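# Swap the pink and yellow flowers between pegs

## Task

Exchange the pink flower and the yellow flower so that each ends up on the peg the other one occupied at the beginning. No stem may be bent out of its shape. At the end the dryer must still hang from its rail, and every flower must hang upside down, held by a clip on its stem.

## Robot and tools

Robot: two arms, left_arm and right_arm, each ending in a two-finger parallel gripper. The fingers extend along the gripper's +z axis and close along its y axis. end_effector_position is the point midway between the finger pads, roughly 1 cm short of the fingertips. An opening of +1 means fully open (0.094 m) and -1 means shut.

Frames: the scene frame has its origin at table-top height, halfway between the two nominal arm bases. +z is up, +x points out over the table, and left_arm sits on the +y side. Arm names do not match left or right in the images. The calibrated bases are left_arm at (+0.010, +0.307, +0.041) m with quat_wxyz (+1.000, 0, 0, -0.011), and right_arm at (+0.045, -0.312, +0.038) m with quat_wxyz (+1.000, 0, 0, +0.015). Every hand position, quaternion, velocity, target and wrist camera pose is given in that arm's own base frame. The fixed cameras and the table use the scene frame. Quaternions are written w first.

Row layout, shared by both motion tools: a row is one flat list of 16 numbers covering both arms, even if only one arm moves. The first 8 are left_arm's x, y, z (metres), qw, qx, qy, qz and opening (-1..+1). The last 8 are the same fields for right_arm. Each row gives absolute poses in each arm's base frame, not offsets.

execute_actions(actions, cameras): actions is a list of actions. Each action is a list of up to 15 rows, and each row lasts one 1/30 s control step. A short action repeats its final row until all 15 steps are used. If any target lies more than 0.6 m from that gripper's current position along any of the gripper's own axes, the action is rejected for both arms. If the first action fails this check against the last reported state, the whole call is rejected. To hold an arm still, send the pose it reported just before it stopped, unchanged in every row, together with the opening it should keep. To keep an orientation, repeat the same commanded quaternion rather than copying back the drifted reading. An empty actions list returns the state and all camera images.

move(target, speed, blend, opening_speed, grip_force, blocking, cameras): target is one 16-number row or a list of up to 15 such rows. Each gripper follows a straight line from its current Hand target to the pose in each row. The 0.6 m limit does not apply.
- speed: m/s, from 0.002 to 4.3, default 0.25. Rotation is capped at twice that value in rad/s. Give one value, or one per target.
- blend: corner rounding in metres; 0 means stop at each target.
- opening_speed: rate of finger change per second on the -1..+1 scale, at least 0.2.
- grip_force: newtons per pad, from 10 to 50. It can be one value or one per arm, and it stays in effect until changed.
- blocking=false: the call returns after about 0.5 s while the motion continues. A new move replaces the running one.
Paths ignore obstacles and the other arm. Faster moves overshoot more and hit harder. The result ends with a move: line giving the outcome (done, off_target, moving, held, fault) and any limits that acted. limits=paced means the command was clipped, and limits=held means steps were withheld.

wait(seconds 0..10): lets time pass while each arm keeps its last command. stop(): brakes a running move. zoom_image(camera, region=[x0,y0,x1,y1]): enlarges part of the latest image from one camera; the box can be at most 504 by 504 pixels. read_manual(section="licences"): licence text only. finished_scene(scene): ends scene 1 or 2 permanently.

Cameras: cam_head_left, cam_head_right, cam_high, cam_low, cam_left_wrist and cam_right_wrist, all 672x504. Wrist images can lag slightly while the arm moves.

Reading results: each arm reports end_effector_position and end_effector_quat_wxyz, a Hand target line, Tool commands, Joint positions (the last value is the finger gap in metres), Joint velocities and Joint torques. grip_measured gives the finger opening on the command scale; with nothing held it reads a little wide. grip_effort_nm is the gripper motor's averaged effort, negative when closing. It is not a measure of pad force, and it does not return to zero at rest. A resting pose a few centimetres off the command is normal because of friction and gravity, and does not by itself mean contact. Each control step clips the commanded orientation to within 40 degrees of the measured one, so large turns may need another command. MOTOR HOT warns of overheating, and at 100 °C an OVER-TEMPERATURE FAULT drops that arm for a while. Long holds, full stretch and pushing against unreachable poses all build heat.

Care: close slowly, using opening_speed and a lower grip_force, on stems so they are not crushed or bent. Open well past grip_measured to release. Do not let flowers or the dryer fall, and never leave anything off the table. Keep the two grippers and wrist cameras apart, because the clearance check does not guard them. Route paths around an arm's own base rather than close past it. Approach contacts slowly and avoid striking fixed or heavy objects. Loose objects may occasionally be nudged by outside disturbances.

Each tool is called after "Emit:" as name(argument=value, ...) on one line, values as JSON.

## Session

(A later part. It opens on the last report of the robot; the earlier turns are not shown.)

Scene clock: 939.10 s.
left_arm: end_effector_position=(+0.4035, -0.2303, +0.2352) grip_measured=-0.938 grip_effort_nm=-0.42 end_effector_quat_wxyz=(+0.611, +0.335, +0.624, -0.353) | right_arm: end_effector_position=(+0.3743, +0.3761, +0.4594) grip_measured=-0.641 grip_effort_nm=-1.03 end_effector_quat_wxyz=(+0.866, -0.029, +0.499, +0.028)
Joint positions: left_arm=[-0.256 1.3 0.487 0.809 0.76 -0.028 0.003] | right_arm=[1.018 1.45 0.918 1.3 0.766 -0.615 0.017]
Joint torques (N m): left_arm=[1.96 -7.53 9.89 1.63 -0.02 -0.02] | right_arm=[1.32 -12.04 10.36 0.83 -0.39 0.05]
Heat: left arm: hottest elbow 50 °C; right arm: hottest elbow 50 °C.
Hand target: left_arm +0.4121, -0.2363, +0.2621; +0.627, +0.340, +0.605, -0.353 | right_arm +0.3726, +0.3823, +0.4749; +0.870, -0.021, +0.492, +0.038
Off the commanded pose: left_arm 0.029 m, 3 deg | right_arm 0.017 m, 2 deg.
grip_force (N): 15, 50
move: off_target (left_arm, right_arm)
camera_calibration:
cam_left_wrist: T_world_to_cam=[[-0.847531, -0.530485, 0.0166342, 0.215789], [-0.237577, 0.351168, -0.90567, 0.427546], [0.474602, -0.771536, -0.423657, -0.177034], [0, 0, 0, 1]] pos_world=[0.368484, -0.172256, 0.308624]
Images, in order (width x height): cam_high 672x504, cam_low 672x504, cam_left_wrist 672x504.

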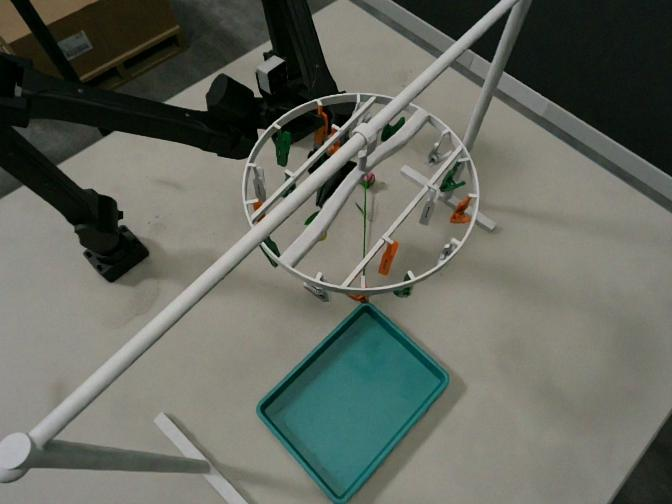

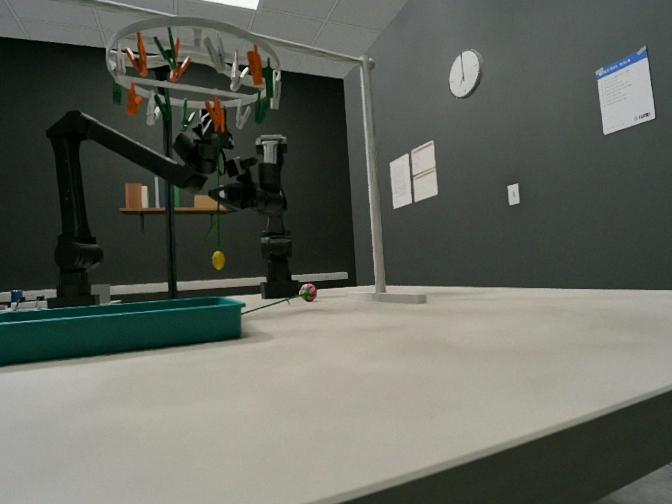

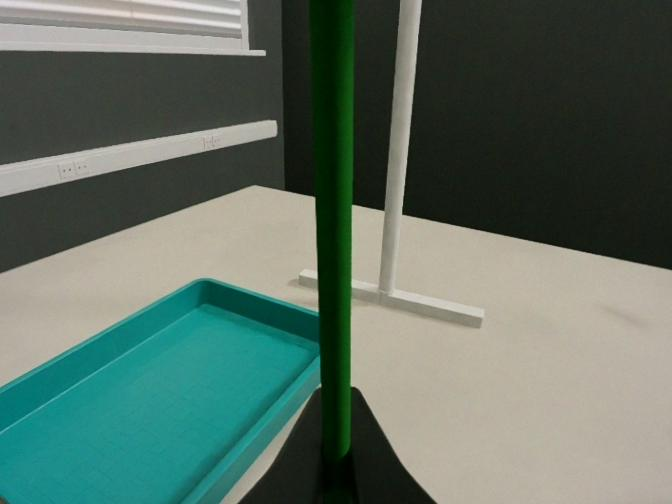

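Emit:
move(target=[[0.4135, -0.237, 0.264, 0.627, 0.3405, 0.6055, -0.3526, -0.97, 0.373, 0.383, 0.475, 0.8696, -0.0215, 0.4919, 0.038, 0.04]], speed=0.03, opening_speed=0.4, cameras=["cam_low", "cam_high", "cam_right_wrist"])

Emit:
zoom_image(camera="cam_low", region=[200, 95, 250, 155])

Emit:
zoom_image(camera="cam_high", region=[300, 95, 350, 160])

Scene clock: 946.23 s.
left_arm: end_effector_position=(+0.4030, -0.2301, +0.2353) grip_measured=-0.938 grip_effort_nm=-0.41 end_effector_quat_wxyz=(+0.610, +0.335, +0.625, -0.353) | right_arm: end_effector_position=(+0.3730, +0.3778, +0.4593) grip_measured=+0.038 grip_effort_nm=0.08 end_effector_quat_wxyz=(+0.866, -0.030, +0.499, +0.029)
Joint positions: left_arm=[-0.256 1.295 0.487 0.8 0.76 -0.028 0.003] | right_arm=[1.021 1.45 0.918 1.299 0.764 -0.615 0.049]
Joint torques (N m): left_arm=[1.9 -7.59 10.07 1.58 0 -0.01] | right_arm=[0.97 -12.1 10.36 0.9 -0.34 0.07]
Heat: left arm: hottest elbow 51 °C; right arm: hottest elbow 50 °C.
Hand target: left_arm +0.4120, -0.2362, +0.2641; +0.627, +0.340, +0.605, -0.353 | right_arm +0.3725, +0.3825, +0.4748; +0.870, -0.022, +0.492, +0.038
Off the commanded pose: left_arm 0.031 m, 3 deg | right_arm 0.017 m, 2 deg.
grip_force (N): 15, 50
move: off_target (left_arm, right_arm)
camera_calibration:
cam_right_wrist: T_world_to_cam=[[0.0815259, -0.996087, 0.0341089, 0.329086], [0.0985535, -0.0259983, -0.994792, 0.470299], [0.991787, 0.0844629, 0.0960484, -0.357096], [0, 0, 0, 1]] pos_world=[0.280985, 0.370187, 0.490923]
Images, in order (width x height): cam_high 672x504, cam_low 672x504, cam_right_wrist 672x504.

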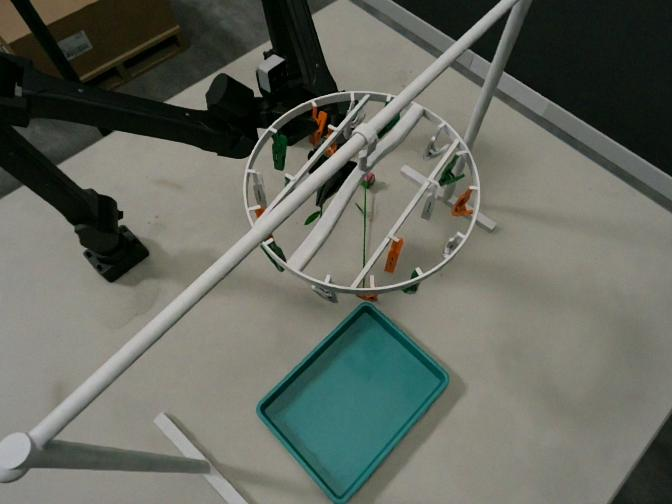

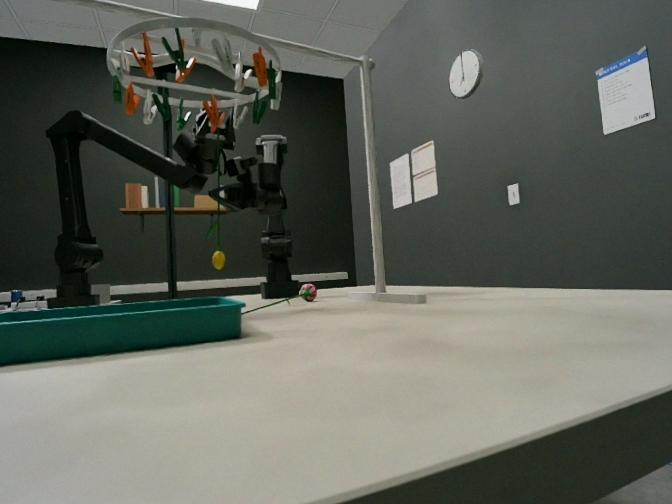

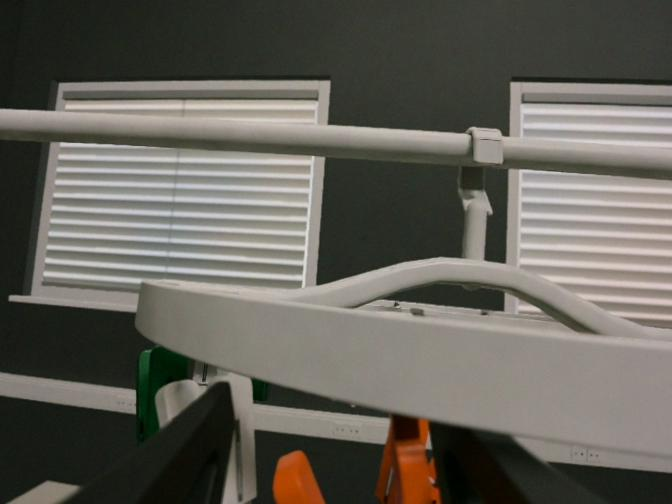

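Scaled by 8.400 from the camera's 672x504 image, which has a finer 960x720 frame.

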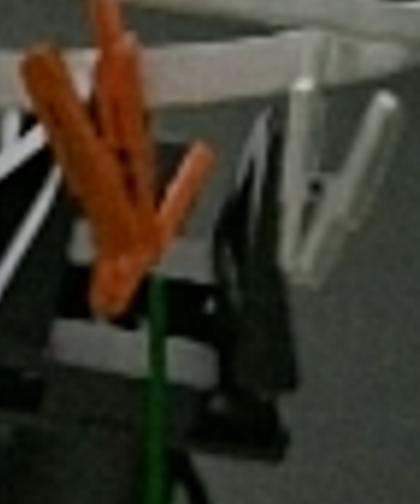

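Scaled by 7.754 from the camera's 672x504 image, which has a finer 960x720 frame.

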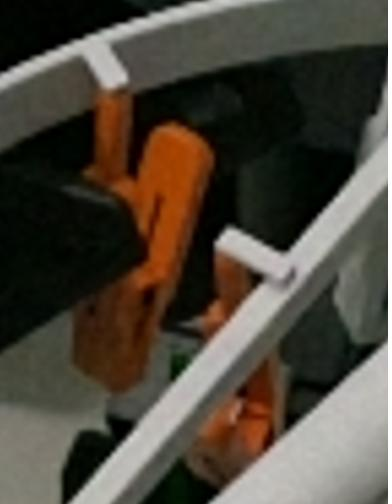

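Emit:
move(target=[[0.4135, -0.237, 0.228, 0.627, 0.3405, 0.6055, -0.3526, -0.97, 0.373, 0.383, 0.475, 0.8696, -0.0215, 0.4919, 0.038, 0.04], [0.4045, -0.237, 0.23, 0.627, 0.3405, 0.6055, -0.3526, -0.97, 0.373, 0.383, 0.475, 0.8696, -0.0215, 0.4919, 0.038, -0.76]], speed=0.05, opening_speed=0.35, cameras=["cam_low", "cam_high", "cam_right_wrist"])

Emit:
zoom_image(camera="cam_low", region=[200, 95, 250, 155])

Emit:
zoom_image(camera="cam_high", region=[300, 95, 350, 160])

Scene clock: 962.27 s.
left_arm: end_effector_position=(+0.4078, -0.2335, +0.2200) grip_measured=-0.938 grip_effort_nm=-0.42 end_effector_quat_wxyz=(+0.619, +0.337, +0.616, -0.351) | right_arm: end_effector_position=(+0.3731, +0.3775, +0.4592) grip_measured=-0.619 grip_effort_nm=-1.02 end_effector_quat_wxyz=(+0.866, -0.030, +0.499, +0.029)
Joint positions: left_arm=[-0.263 1.376 0.479 0.914 0.754 -0.028 0.003] | right_arm=[1.021 1.45 0.918 1.299 0.766 -0.615 0.018]
Joint torques (N m): left_arm=[1.85 -8 6.13 2.51 -0.07 0] | right_arm=[1.03 -12.22 10.35 0.91 -0.43 0.05]
Heat: left arm: hottest elbow 51 °C; right arm: hottest elbow 50 °C.
Hand target: left_arm +0.4045, -0.2369, +0.2298; +0.627, +0.341, +0.606, -0.353 | right_arm +0.3725, +0.3825, +0.4747; +0.870, -0.022, +0.492, +0.038
Off the commanded pose: left_arm 0.011 m, 2 deg | right_arm 0.017 m, 2 deg.
grip_force (N): 15, 50
move: off_target (left_arm, right_arm); target 2's new opening was sent with right_arm's hand 0.017 m and 2 deg from that target
camera_calibration:
cam_right_wrist: T_world_to_cam=[[0.08022, -0.996218, 0.0333855, 0.329743], [0.0973724, -0.0255011, -0.994921, 0.470387], [0.99201, 0.0830634, 0.0949584, -0.356285], [0, 0, 0, 1]] pos_world=[0.281184, 0.370086, 0.490822]
Images, in order (width x height): cam_high 672x504, cam_low 672x504, cam_right_wrist 672x504.

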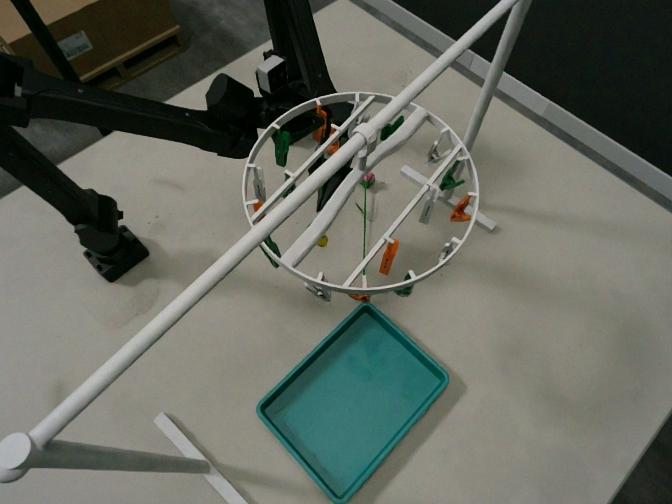

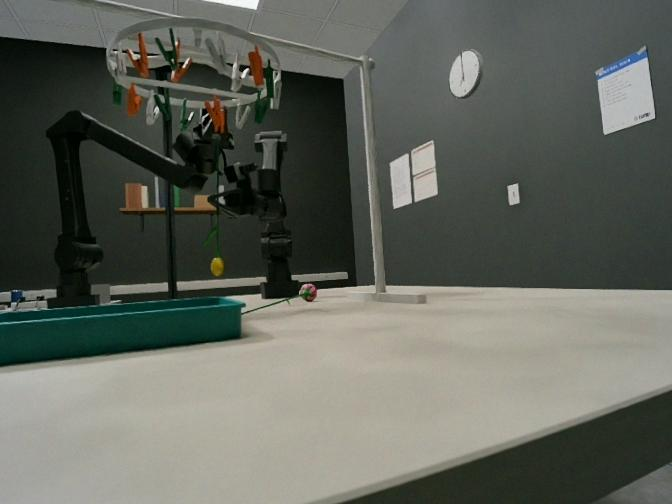

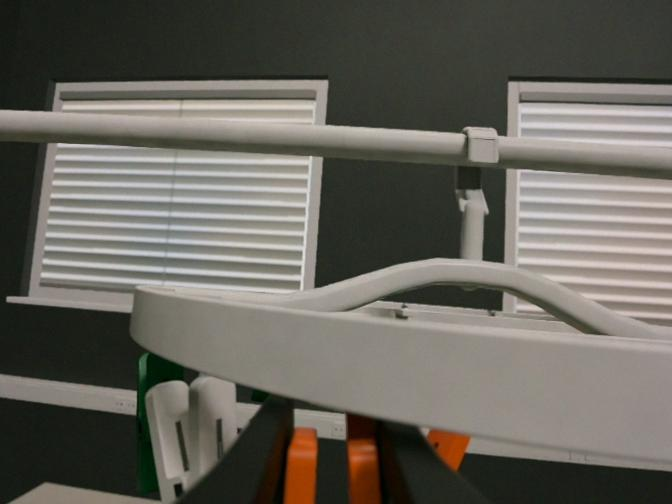

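Scaled by 8.400 from the camera's 672x504 image, which has a finer 960x720 frame.

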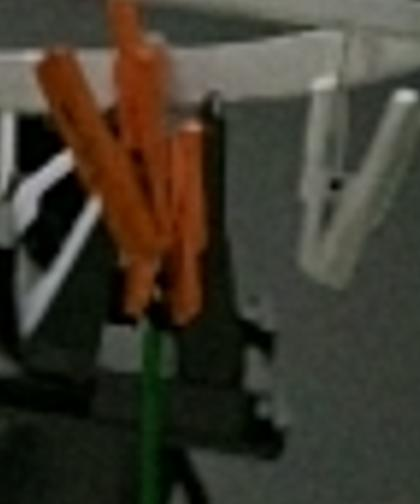

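Scaled by 7.754 from the camera's 672x504 image, which has a finer 960x720 frame.

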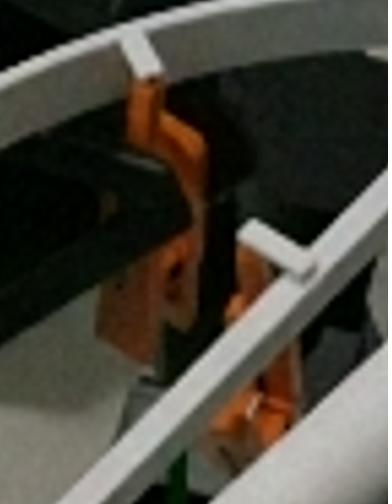

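Emit:
move(target=[0.401, -0.223, 0.24, 0.627, 0.3405, 0.6055, -0.3526, -0.97, 0.373, 0.383, 0.475, 0.8696, -0.0215, 0.4919, 0.038, -0.76], speed=0.04, cameras=["cam_low", "cam_high"])

Emit:
zoom_image(camera="cam_low", region=[200, 95, 250, 155])

Emit:
zoom_image(camera="cam_high", region=[300, 95, 350, 160])

Scene clock: 973.57 s.
left_arm: end_effector_position=(+0.4003, -0.2271, +0.2347) grip_measured=-0.938 grip_effort_nm=-0.42 end_effector_quat_wxyz=(+0.625, +0.344, +0.605, -0.353) | right_arm: end_effector_position=(+0.3728, +0.3771, +0.4599) grip_measured=-0.620 grip_effort_nm=-1.03 end_effector_quat_wxyz=(+0.866, -0.029, +0.499, +0.029)
Joint positions: left_arm=[-0.244 1.325 0.471 0.896 0.787 -0.028 0.003] | right_arm=[1.021 1.449 0.918 1.299 0.766 -0.615 0.018]
Joint torques (N m): left_arm=[3.31 -7.59 6.38 1.54 0.12 -0.04] | right_arm=[0.91 -12.22 10.3 0.87 -0.4 0.04]
Heat: left arm: hottest elbow 49 °C; right arm: hottest elbow 50 °C.
Hand target: left_arm +0.4009, -0.2231, +0.2400; +0.627, +0.341, +0.605, -0.353 | right_arm +0.3725, +0.3825, +0.4749; +0.870, -0.021, +0.492, +0.038
Off the commanded pose: left_arm 0.007 m, 1 deg | right_arm 0.016 m, 2 deg.
grip_force (N): 15, 50
move: off_target (right_arm)
Images, in order (width x height): cam_high 672x504, cam_low 672x504.

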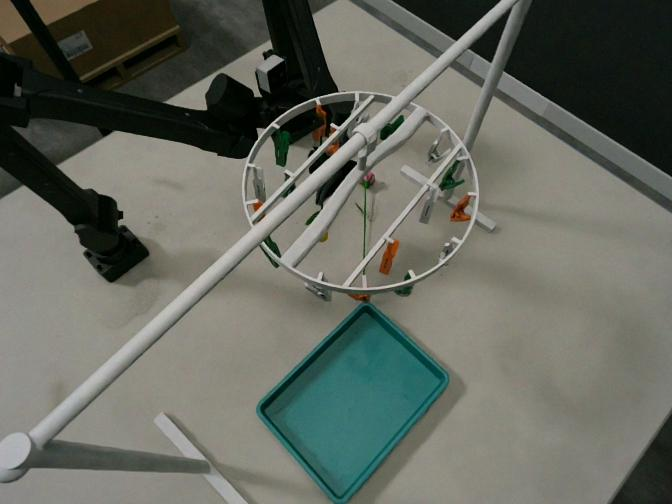

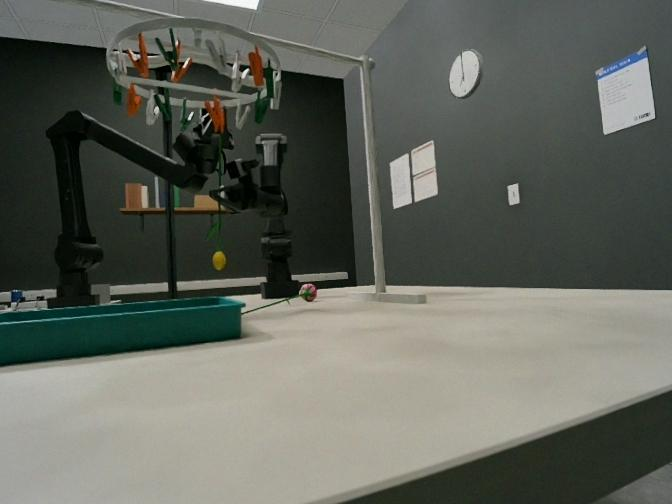

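Scaled by 8.400 from the camera's 672x504 image, which has a finer 960x720 frame.

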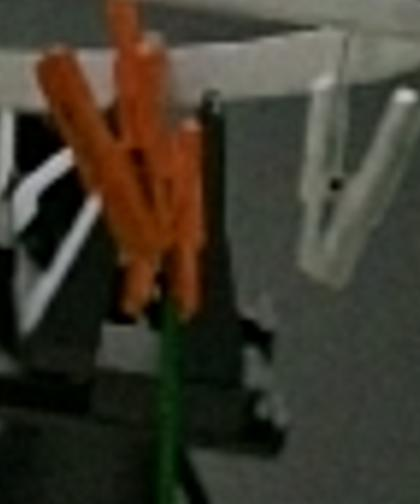

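Scaled by 7.754 from the camera's 672x504 image, which has a finer 960x720 frame.

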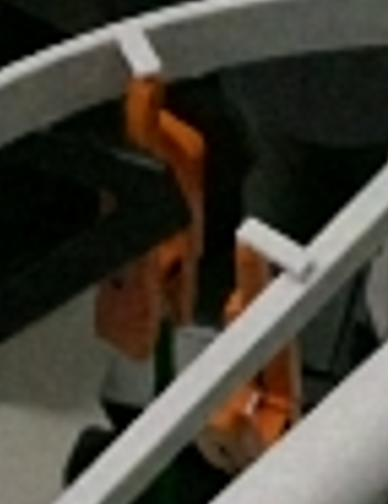

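Emit:
move(target=[0.402, -0.236, 0.243, 0.627, 0.3405, 0.6055, -0.3526, -0.97, 0.373, 0.383, 0.475, 0.8696, -0.0215, 0.4919, 0.038, -0.76], speed=0.04, cameras=["cam_low", "cam_high"])

Emit:
zoom_image(camera="cam_low", region=[205, 110, 235, 150])

Emit:
zoom_image(camera="cam_high", region=[300, 95, 350, 160])

Scene clock: 981.63 s.
left_arm: end_effector_position=(+0.4011, -0.2315, +0.2320) grip_measured=-0.938 grip_effort_nm=-0.42 end_effector_quat_wxyz=(+0.622, +0.338, +0.613, -0.350) | right_arm: end_effector_position=(+0.3728, +0.3771, +0.4599) grip_measured=-0.620 grip_effort_nm=-1.03 end_effector_quat_wxyz=(+0.866, -0.029, +0.499, +0.029)
Joint positions: left_arm=[-0.262 1.325 0.471 0.882 0.755 -0.028 0.003] | right_arm=[1.021 1.449 0.918 1.299 0.766 -0.615 0.018]
Joint torques (N m): left_arm=[1.73 -7.53 7.35 1.58 -0.08 -0.01] | right_arm=[1.14 -11.93 10.35 0.96 -0.4 0.05]
Heat: left arm: hottest elbow 49 °C; right arm: hottest elbow 50 °C.
Hand target: left_arm +0.4018, -0.2359, +0.2430; +0.627, +0.340, +0.605, -0.353 | right_arm +0.3725, +0.3825, +0.4749; +0.870, -0.021, +0.492, +0.038
Off the commanded pose: left_arm 0.012 m, 1 deg | right_arm 0.016 m, 2 deg.
grip_force (N): 15, 50
move: off_target (left_arm, right_arm)
Images, in order (width x height): cam_high 672x504, cam_low 672x504.

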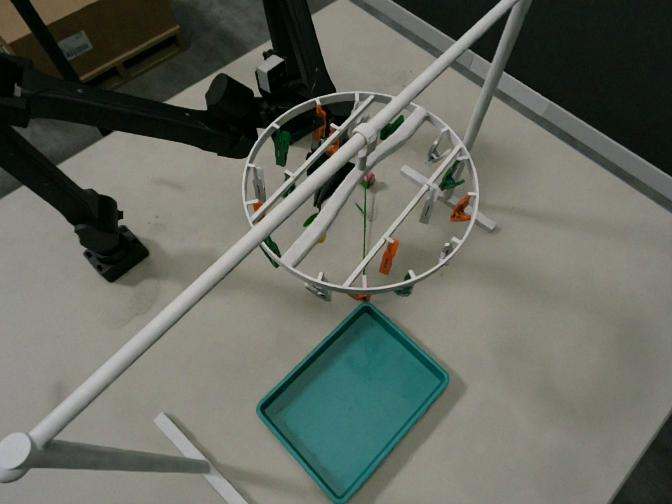

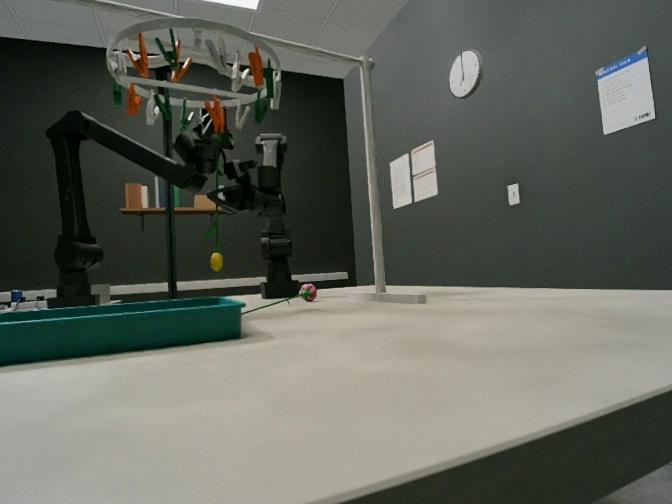

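Scaled by 12.600 from the camera's 672x504 image, which has a finer 960x720 frame.

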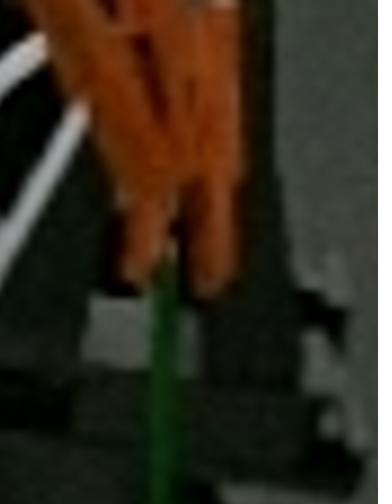

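Scaled by 7.754 from the camera's 672x504 image, which has a finer 960x720 frame.

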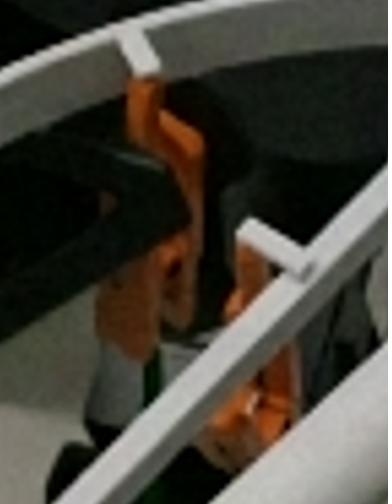

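Emit:
move(target=[0.4085, -0.2275, 0.262, 0.627, 0.3405, 0.6055, -0.3526, -0.97, 0.373, 0.383, 0.475, 0.8696, -0.0215, 0.4919, 0.038, -0.76], speed=0.03, cameras=["cam_low", "cam_high"])

Emit:
zoom_image(camera="cam_low", region=[205, 110, 235, 150])

Emit:
zoom_image(camera="cam_high", region=[300, 95, 350, 160])

Scene clock: 987.87 s.
left_arm: end_effector_position=(+0.3953, -0.2284, +0.2365) grip_measured=-0.938 grip_effort_nm=-0.42 end_effector_quat_wxyz=(+0.610, +0.340, +0.620, -0.357) | right_arm: end_effector_position=(+0.3726, +0.3769, +0.4606) grip_measured=-0.620 grip_effort_nm=-1.03 end_effector_quat_wxyz=(+0.866, -0.029, +0.498, +0.030)
Joint positions: left_arm=[-0.252 1.278 0.471 0.806 0.78 -0.028 0.003] | right_arm=[1.021 1.447 0.918 1.299 0.765 -0.615 0.018]
Joint torques (N m): left_arm=[3.31 -7.18 9.8 1.55 0.13 -0.03] | right_arm=[1.08 -12.04 10.37 0.88 -0.36 0.07]
Heat: left arm: hottest elbow 49 °C; right arm: hottest elbow 50 °C.
Hand target: left_arm +0.4073, -0.2270, +0.2621; +0.627, +0.341, +0.605, -0.352 | right_arm +0.3725, +0.3825, +0.4748; +0.870, -0.022, +0.492, +0.038
Off the commanded pose: left_arm 0.029 m, 3 deg | right_arm 0.016 m, 2 deg.
grip_force (N): 15, 50
move: off_target (left_arm, right_arm)
Images, in order (width x height): cam_high 672x504, cam_low 672x504.

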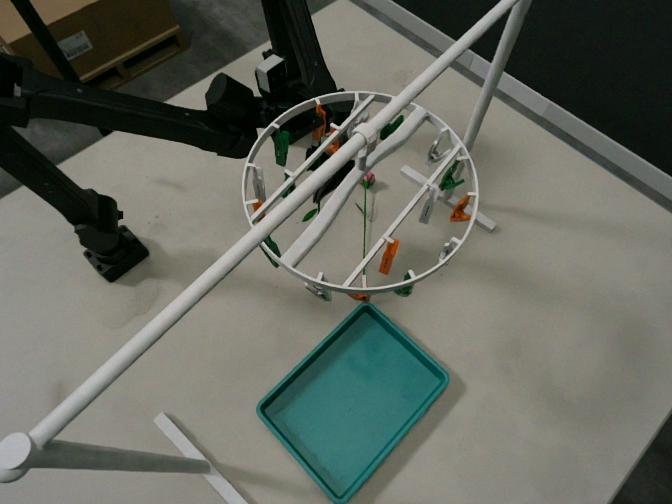

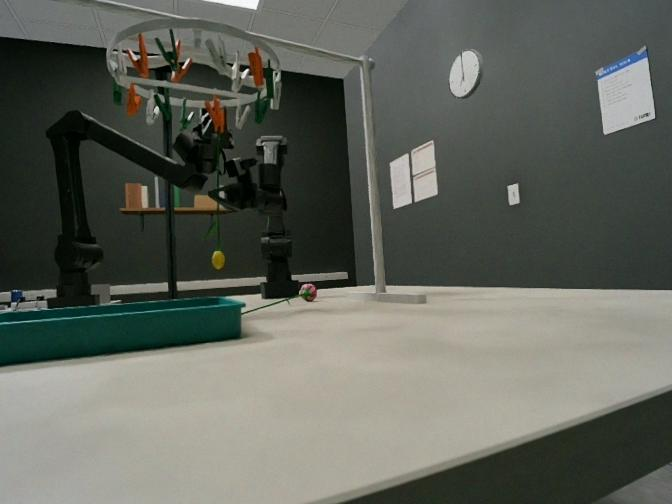

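Scaled by 12.600 from the camera's 672x504 image, which has a finer 960x720 frame.

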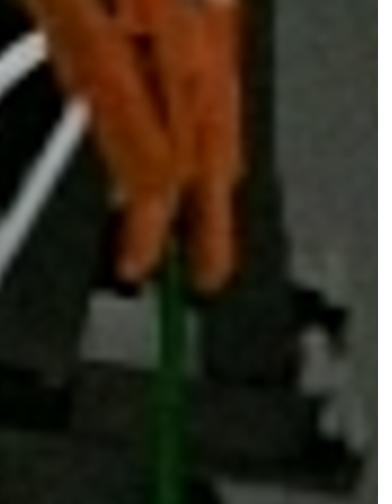

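Scaled by 7.754 from the camera's 672x504 image, which has a finer 960x720 frame.

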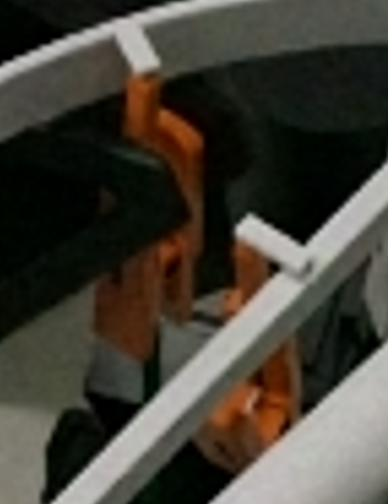

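Emit:
move(target=[0.411, -0.2275, 0.272, 0.627, 0.3405, 0.6055, -0.3526, -0.97, 0.373, 0.383, 0.475, 0.8696, -0.0215, 0.4919, 0.038, -0.76], speed=0.03, cameras=["cam_low", "cam_high"])

Emit:
zoom_image(camera="cam_low", region=[205, 110, 235, 150])

Emit:
zoom_image(camera="cam_high", region=[300, 95, 350, 160])

Scene clock: 994.23 s.
left_arm: end_effector_position=(+0.3974, -0.2283, +0.2442) grip_measured=-0.938 grip_effort_nm=-0.42 end_effector_quat_wxyz=(+0.609, +0.340, +0.621, -0.358) | right_arm: end_effector_position=(+0.3726, +0.3769, +0.4606) grip_measured=-0.620 grip_effort_nm=-1.03 end_effector_quat_wxyz=(+0.866, -0.029, +0.498, +0.030)
Joint positions: left_arm=[-0.25 1.259 0.486 0.768 0.782 -0.028 0.003] | right_arm=[1.021 1.447 0.918 1.299 0.765 -0.615 0.018]
Joint torques (N m): left_arm=[3.31 -7.24 10.22 1.61 0.14 -0.03] | right_arm=[1.08 -12.04 10.4 0.87 -0.37 0.06]
Heat: left arm: hottest elbow 51 °C; right arm: hottest elbow 50 °C.
Hand target: left_arm +0.4095, -0.2271, +0.2721; +0.627, +0.341, +0.605, -0.353 | right_arm +0.3725, +0.3825, +0.4748; +0.870, -0.022, +0.492, +0.038
Off the commanded pose: left_arm 0.031 m, 3 deg | right_arm 0.016 m, 2 deg.
grip_force (N): 15, 50
move: off_target (left_arm, right_arm)
Images, in order (width x height): cam_high 672x504, cam_low 672x504.

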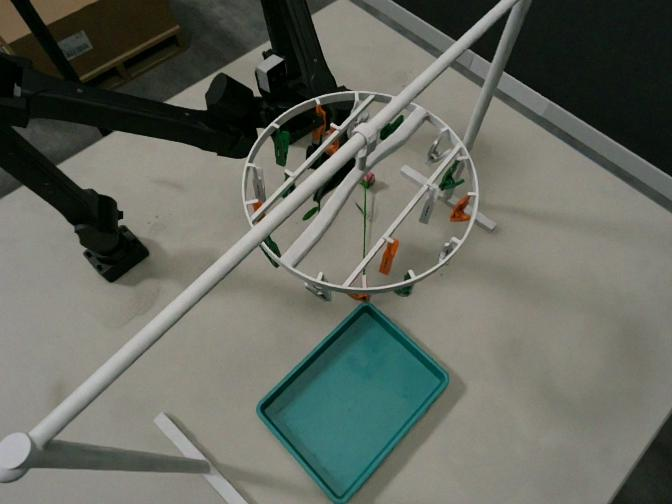

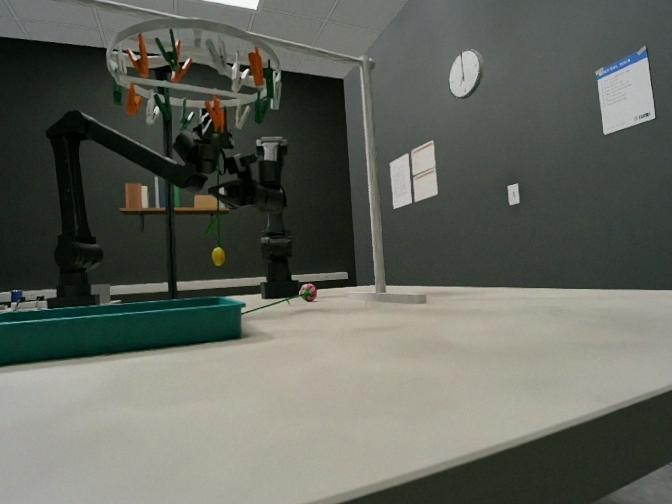

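Scaled by 12.600 from the camera's 672x504 image, which has a finer 960x720 frame.

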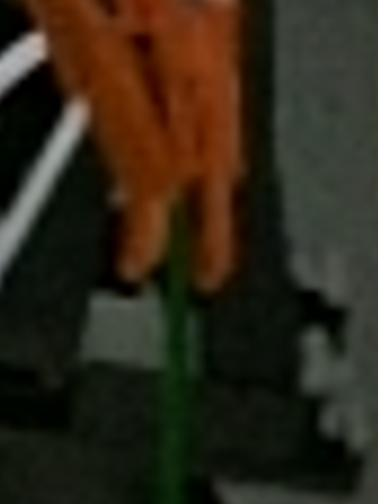

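Scaled by 7.754 from the camera's 672x504 image, which has a finer 960x720 frame.

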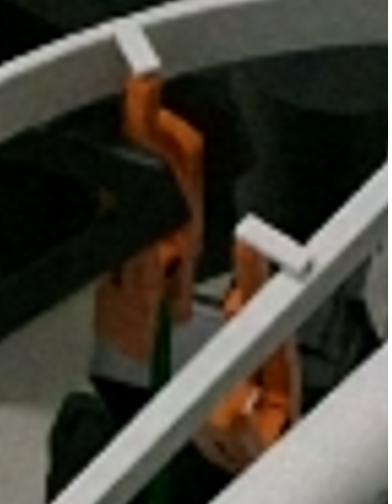

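Emit:
move(target=[0.405, -0.2275, 0.273, 0.627, 0.3405, 0.6055, -0.3526, -0.97, 0.373, 0.383, 0.475, 0.8696, -0.0215, 0.4919, 0.038, -0.76], speed=0.03, cameras=["cam_low", "cam_high"])

Emit:
zoom_image(camera="cam_low", region=[205, 110, 235, 150])

Emit:
zoom_image(camera="cam_high", region=[300, 95, 350, 160])

Scene clock: 1000.43 s.
left_arm: end_effector_position=(+0.3954, -0.2278, +0.2501) grip_measured=-0.938 grip_effort_nm=-0.42 end_effector_quat_wxyz=(+0.612, +0.341, +0.618, -0.357) | right_arm: end_effector_position=(+0.3726, +0.3769, +0.4606) grip_measured=-0.620 grip_effort_nm=-1.03 end_effector_quat_wxyz=(+0.866, -0.029, +0.498, +0.030)
Joint positions: left_arm=[-0.25 1.241 0.486 0.76 0.782 -0.028 0.003] | right_arm=[1.021 1.447 0.918 1.299 0.765 -0.615 0.018]
Joint torques (N m): left_arm=[2.96 -7.12 9.54 1.54 -0.03 -0.03] | right_arm=[1.08 -11.99 10.33 0.9 -0.38 0.05]
Heat: left arm: hottest elbow 50 °C; right arm: hottest elbow 50 °C.
Hand target: left_arm +0.4041, -0.2273, +0.2730; +0.627, +0.341, +0.605, -0.353 | right_arm +0.3725, +0.3825, +0.4748; +0.870, -0.022, +0.492, +0.038
Off the commanded pose: left_arm 0.025 m, 2 deg | right_arm 0.016 m, 2 deg.
grip_force (N): 15, 50
move: off_target (left_arm, right_arm)
Images, in order (width x height): cam_high 672x504, cam_low 672x504.

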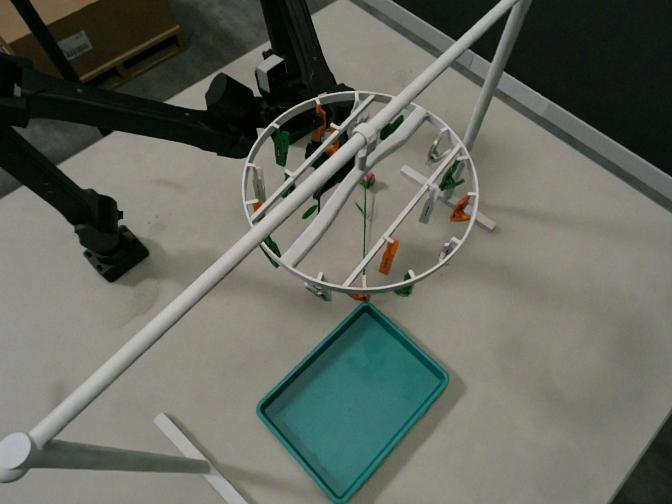

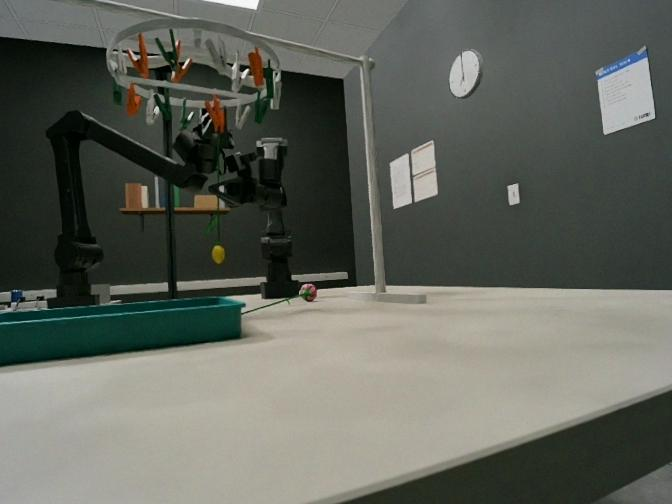

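Scaled by 12.600 from the camera's 672x504 image, which has a finer 960x720 frame.

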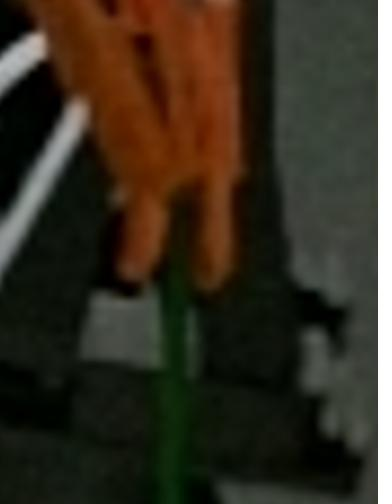

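Scaled by 7.754 from the camera's 672x504 image, which has a finer 960x720 frame.

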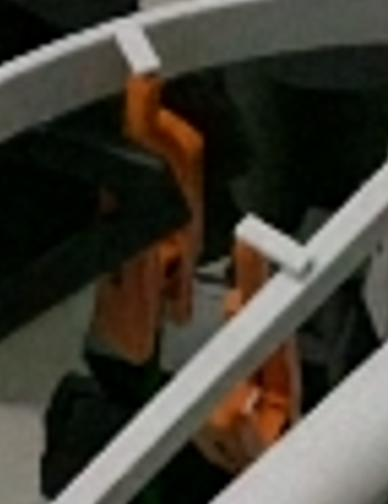

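Emit:
move(target=[0.405, -0.2275, 0.273, 0.627, 0.3405, 0.6055, -0.3526, -0.97, 0.373, 0.383, 0.475, 0.8696, -0.0215, 0.4919, 0.038, 0.04], speed=0.03, opening_speed=0.4, cameras=["cam_low", "cam_high", "cam_right_wrist"])

Emit:
zoom_image(camera="cam_low", region=[200, 95, 250, 155])

Emit:
zoom_image(camera="cam_high", region=[300, 95, 350, 160])

Scene clock: 1007.67 s.
left_arm: end_effector_position=(+0.3952, -0.2277, +0.2507) grip_measured=-0.938 grip_effort_nm=-0.42 end_effector_quat_wxyz=(+0.613, +0.341, +0.618, -0.357) | right_arm: end_effector_position=(+0.3726, +0.3769, +0.4606) grip_measured=+0.038 grip_effort_nm=0.08 end_effector_quat_wxyz=(+0.866, -0.029, +0.498, +0.030)
Joint positions: left_arm=[-0.25 1.24 0.486 0.76 0.782 -0.028 0.003] | right_arm=[1.021 1.447 0.918 1.299 0.765 -0.615 0.049]
Joint torques (N m): left_arm=[2.96 -7.06 9.55 1.55 -0.03 -0.03] | right_arm=[1.2 -11.87 10.39 0.9 -0.36 0.06]
Heat: left arm: hottest elbow 50 °C; right arm: hottest elbow 50 °C.
Hand target: left_arm +0.4041, -0.2273, +0.2731; +0.627, +0.341, +0.605, -0.353 | right_arm +0.3725, +0.3825, +0.4748; +0.870, -0.021, +0.492, +0.038
Off the commanded pose: left_arm 0.024 m, 2 deg | right_arm 0.016 m, 2 deg.
grip_force (N): 15, 50
move: off_target (left_arm, right_arm)
camera_calibration:
cam_right_wrist: T_world_to_cam=[[0.0809333, -0.996218, 0.0316281, 0.329615], [0.0994551, -0.0235022, -0.994764, 0.470318], [0.991745, 0.0836552, 0.0971768, -0.356983], [0, 0, 0, 1]] pos_world=[0.280584, 0.369285, 0.492121]
Images, in order (width x height): cam_high 672x504, cam_low 672x504, cam_right_wrist 672x504.

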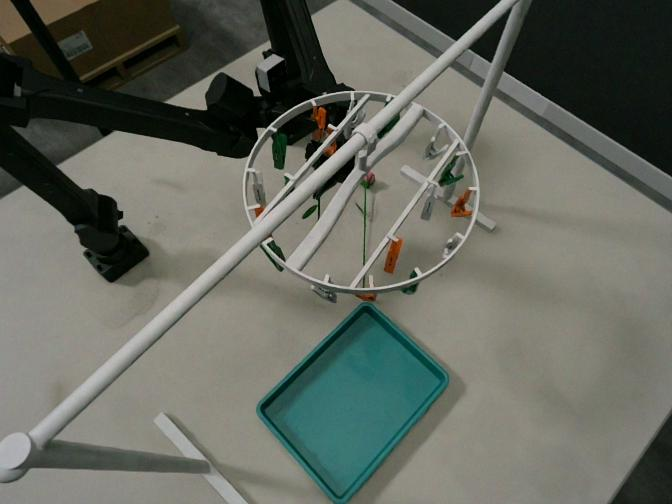

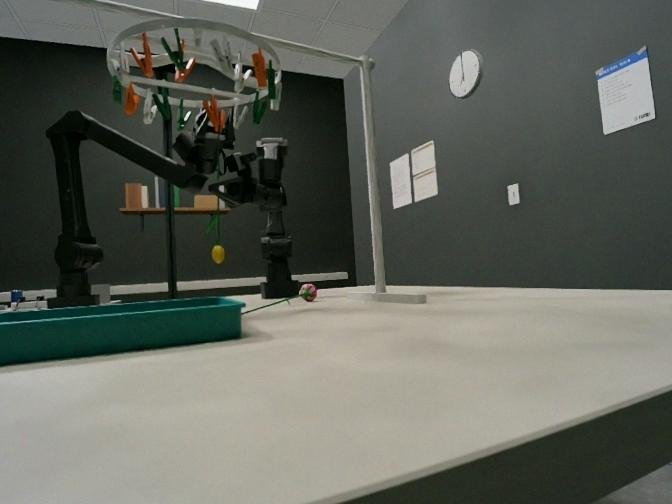

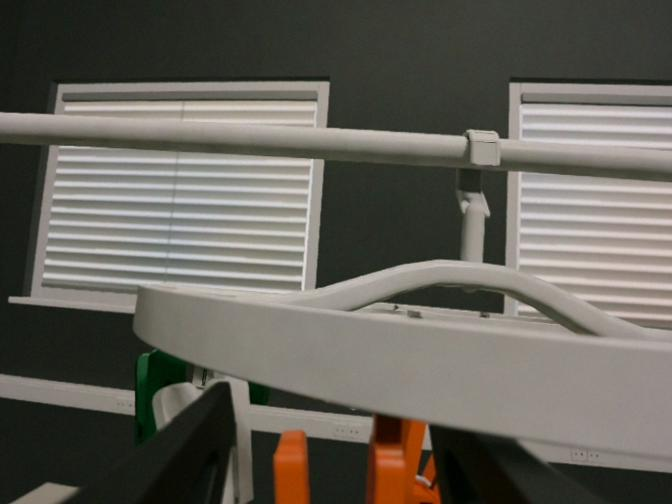

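Scaled by 8.400 from the camera's 672x504 image, which has a finer 960x720 frame.

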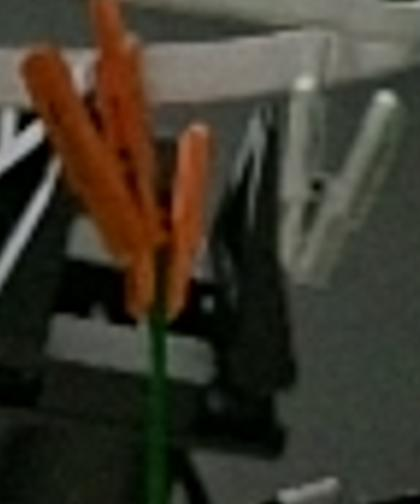

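Scaled by 7.754 from the camera's 672x504 image, which has a finer 960x720 frame.

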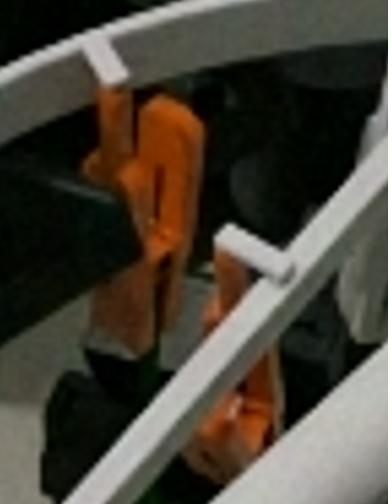

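Emit:
move(target=[[0.405, -0.2275, 0.273, 0.627, 0.3405, 0.6055, -0.3526, 0.3, 0.373, 0.383, 0.475, 0.8696, -0.0215, 0.4919, 0.038, 0.06], [0.35, -0.137, 0.258, 0.627, 0.3405, 0.6055, -0.3526, 0.3, 0.3, 0.378, 0.428, 0.8696, -0.0215, 0.4919, 0.038, 0.06]], speed=[0.05, 0.1], opening_speed=0.5, grip_force=[50, 50], cameras=["all"])

Emit:
zoom_image(camera="cam_low", region=[170, 60, 270, 280])

Scene clock: 1016.23 s.
left_arm: end_effector_position=(+0.3508, -0.1402, +0.2515) grip_measured=+0.298 grip_effort_nm=0.05 end_effector_quat_wxyz=(+0.620, +0.341, +0.611, -0.356) | right_arm: end_effector_position=(+0.3025, +0.3742, +0.4385) grip_measured=+0.059 grip_effort_nm=0.08 end_effector_quat_wxyz=(+0.871, -0.010, +0.489, +0.046)
Joint positions: left_arm=[0.036 1.069 0.353 0.76 1.067 -0.052 0.061] | right_arm=[1.17 1.447 0.813 1.565 0.861 -0.763 0.05]
Joint torques (N m): left_arm=[3.31 -4.66 6.97 2.32 0.12 -0.06] | right_arm=[1.2 -9.82 6.13 1.33 -0.31 -0.13]
Heat: left arm: hottest elbow 50 °C; right arm: hottest elbow 50 °C.
Hand target: left_arm +0.3500, -0.1371, +0.2580; +0.627, +0.341, +0.605, -0.352 | right_arm +0.3000, +0.3779, +0.4282; +0.870, -0.022, +0.492, +0.038
Off the commanded pose: left_arm 0.007 m, 1 deg | right_arm 0.011 m, 2 deg.
move: off_target (right_arm)
camera_calibration:
cam_left_wrist: T_world_to_cam=[[-0.855068, -0.518515, -0.000810496, 0.227388], [-0.207413, 0.343471, -0.915974, 0.389168], [0.475225, -0.783052, -0.401238, -0.0832222], [0, 0, 0, 1]] pos_world=[0.3147, -0.0809308, 0.32326]
cam_right_wrist: T_world_to_cam=[[0.0897837, -0.995823, -0.0166182, 0.351668], [0.119161, 0.0273064, -0.992499, 0.429201], [0.988807, 0.08713, 0.121115, -0.296018], [0, 0, 0, 1]] pos_world=[0.209986, 0.364271, 0.467678]

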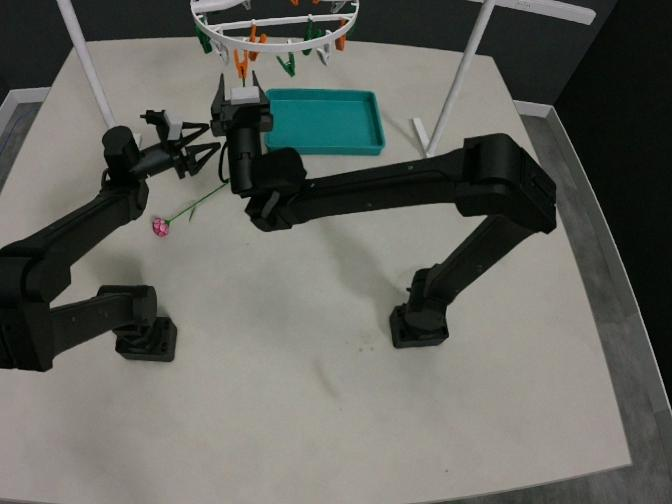

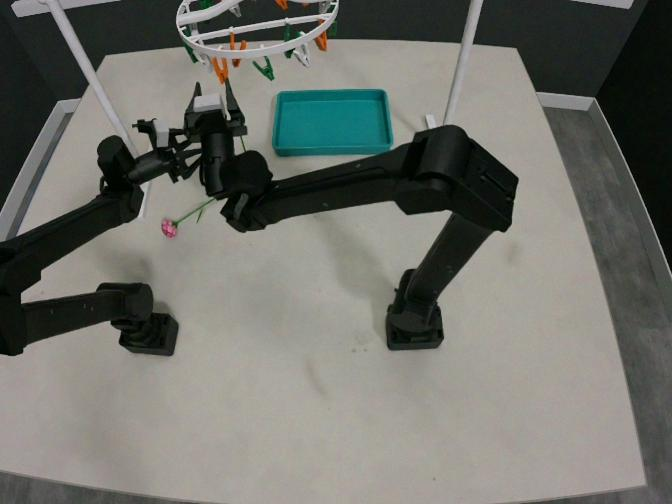

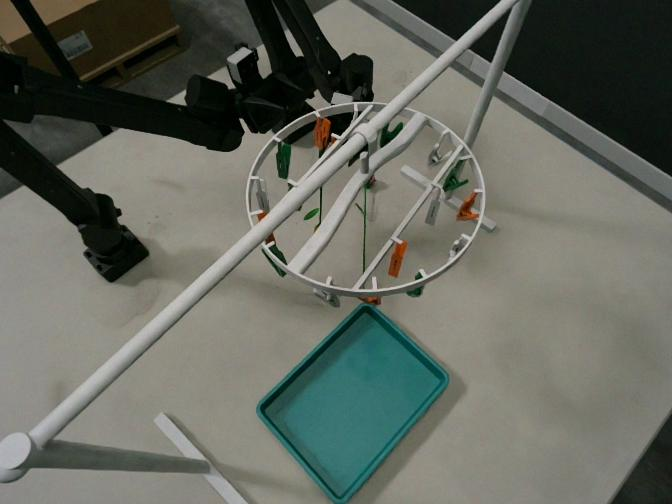

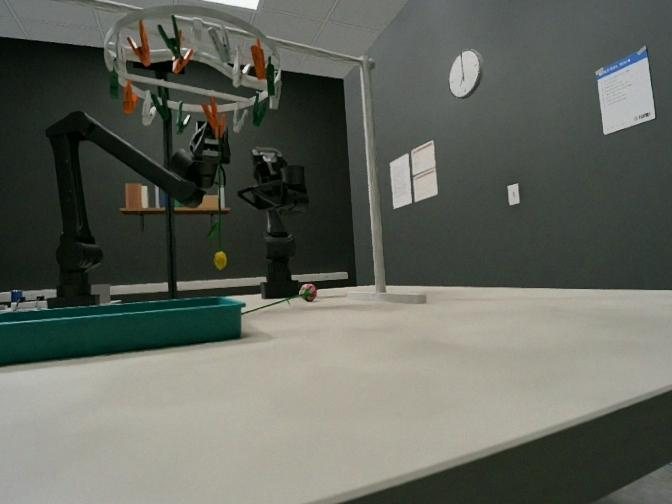

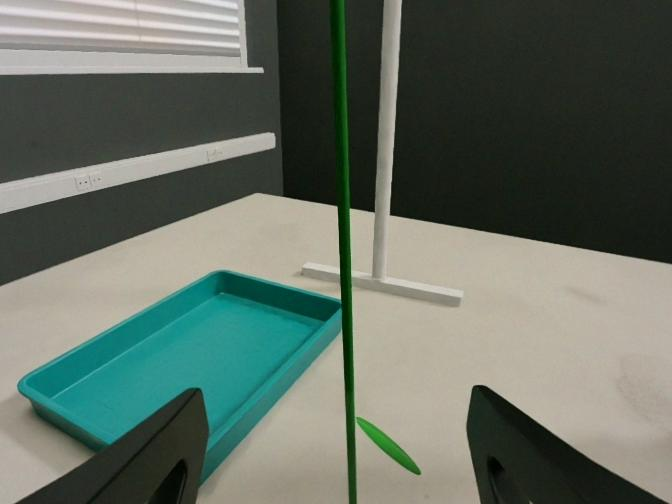

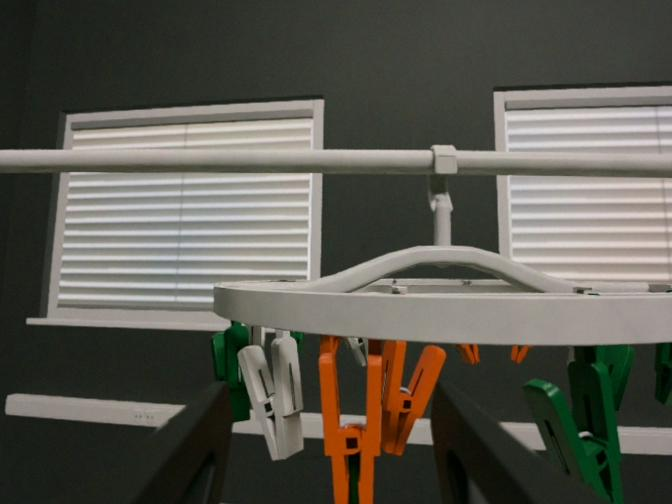

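Scaled by 2.291 from the camera's 672x504 image, which has a finer 960x720 frame.

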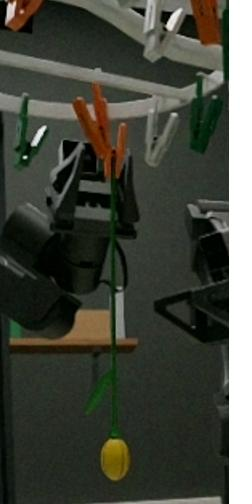

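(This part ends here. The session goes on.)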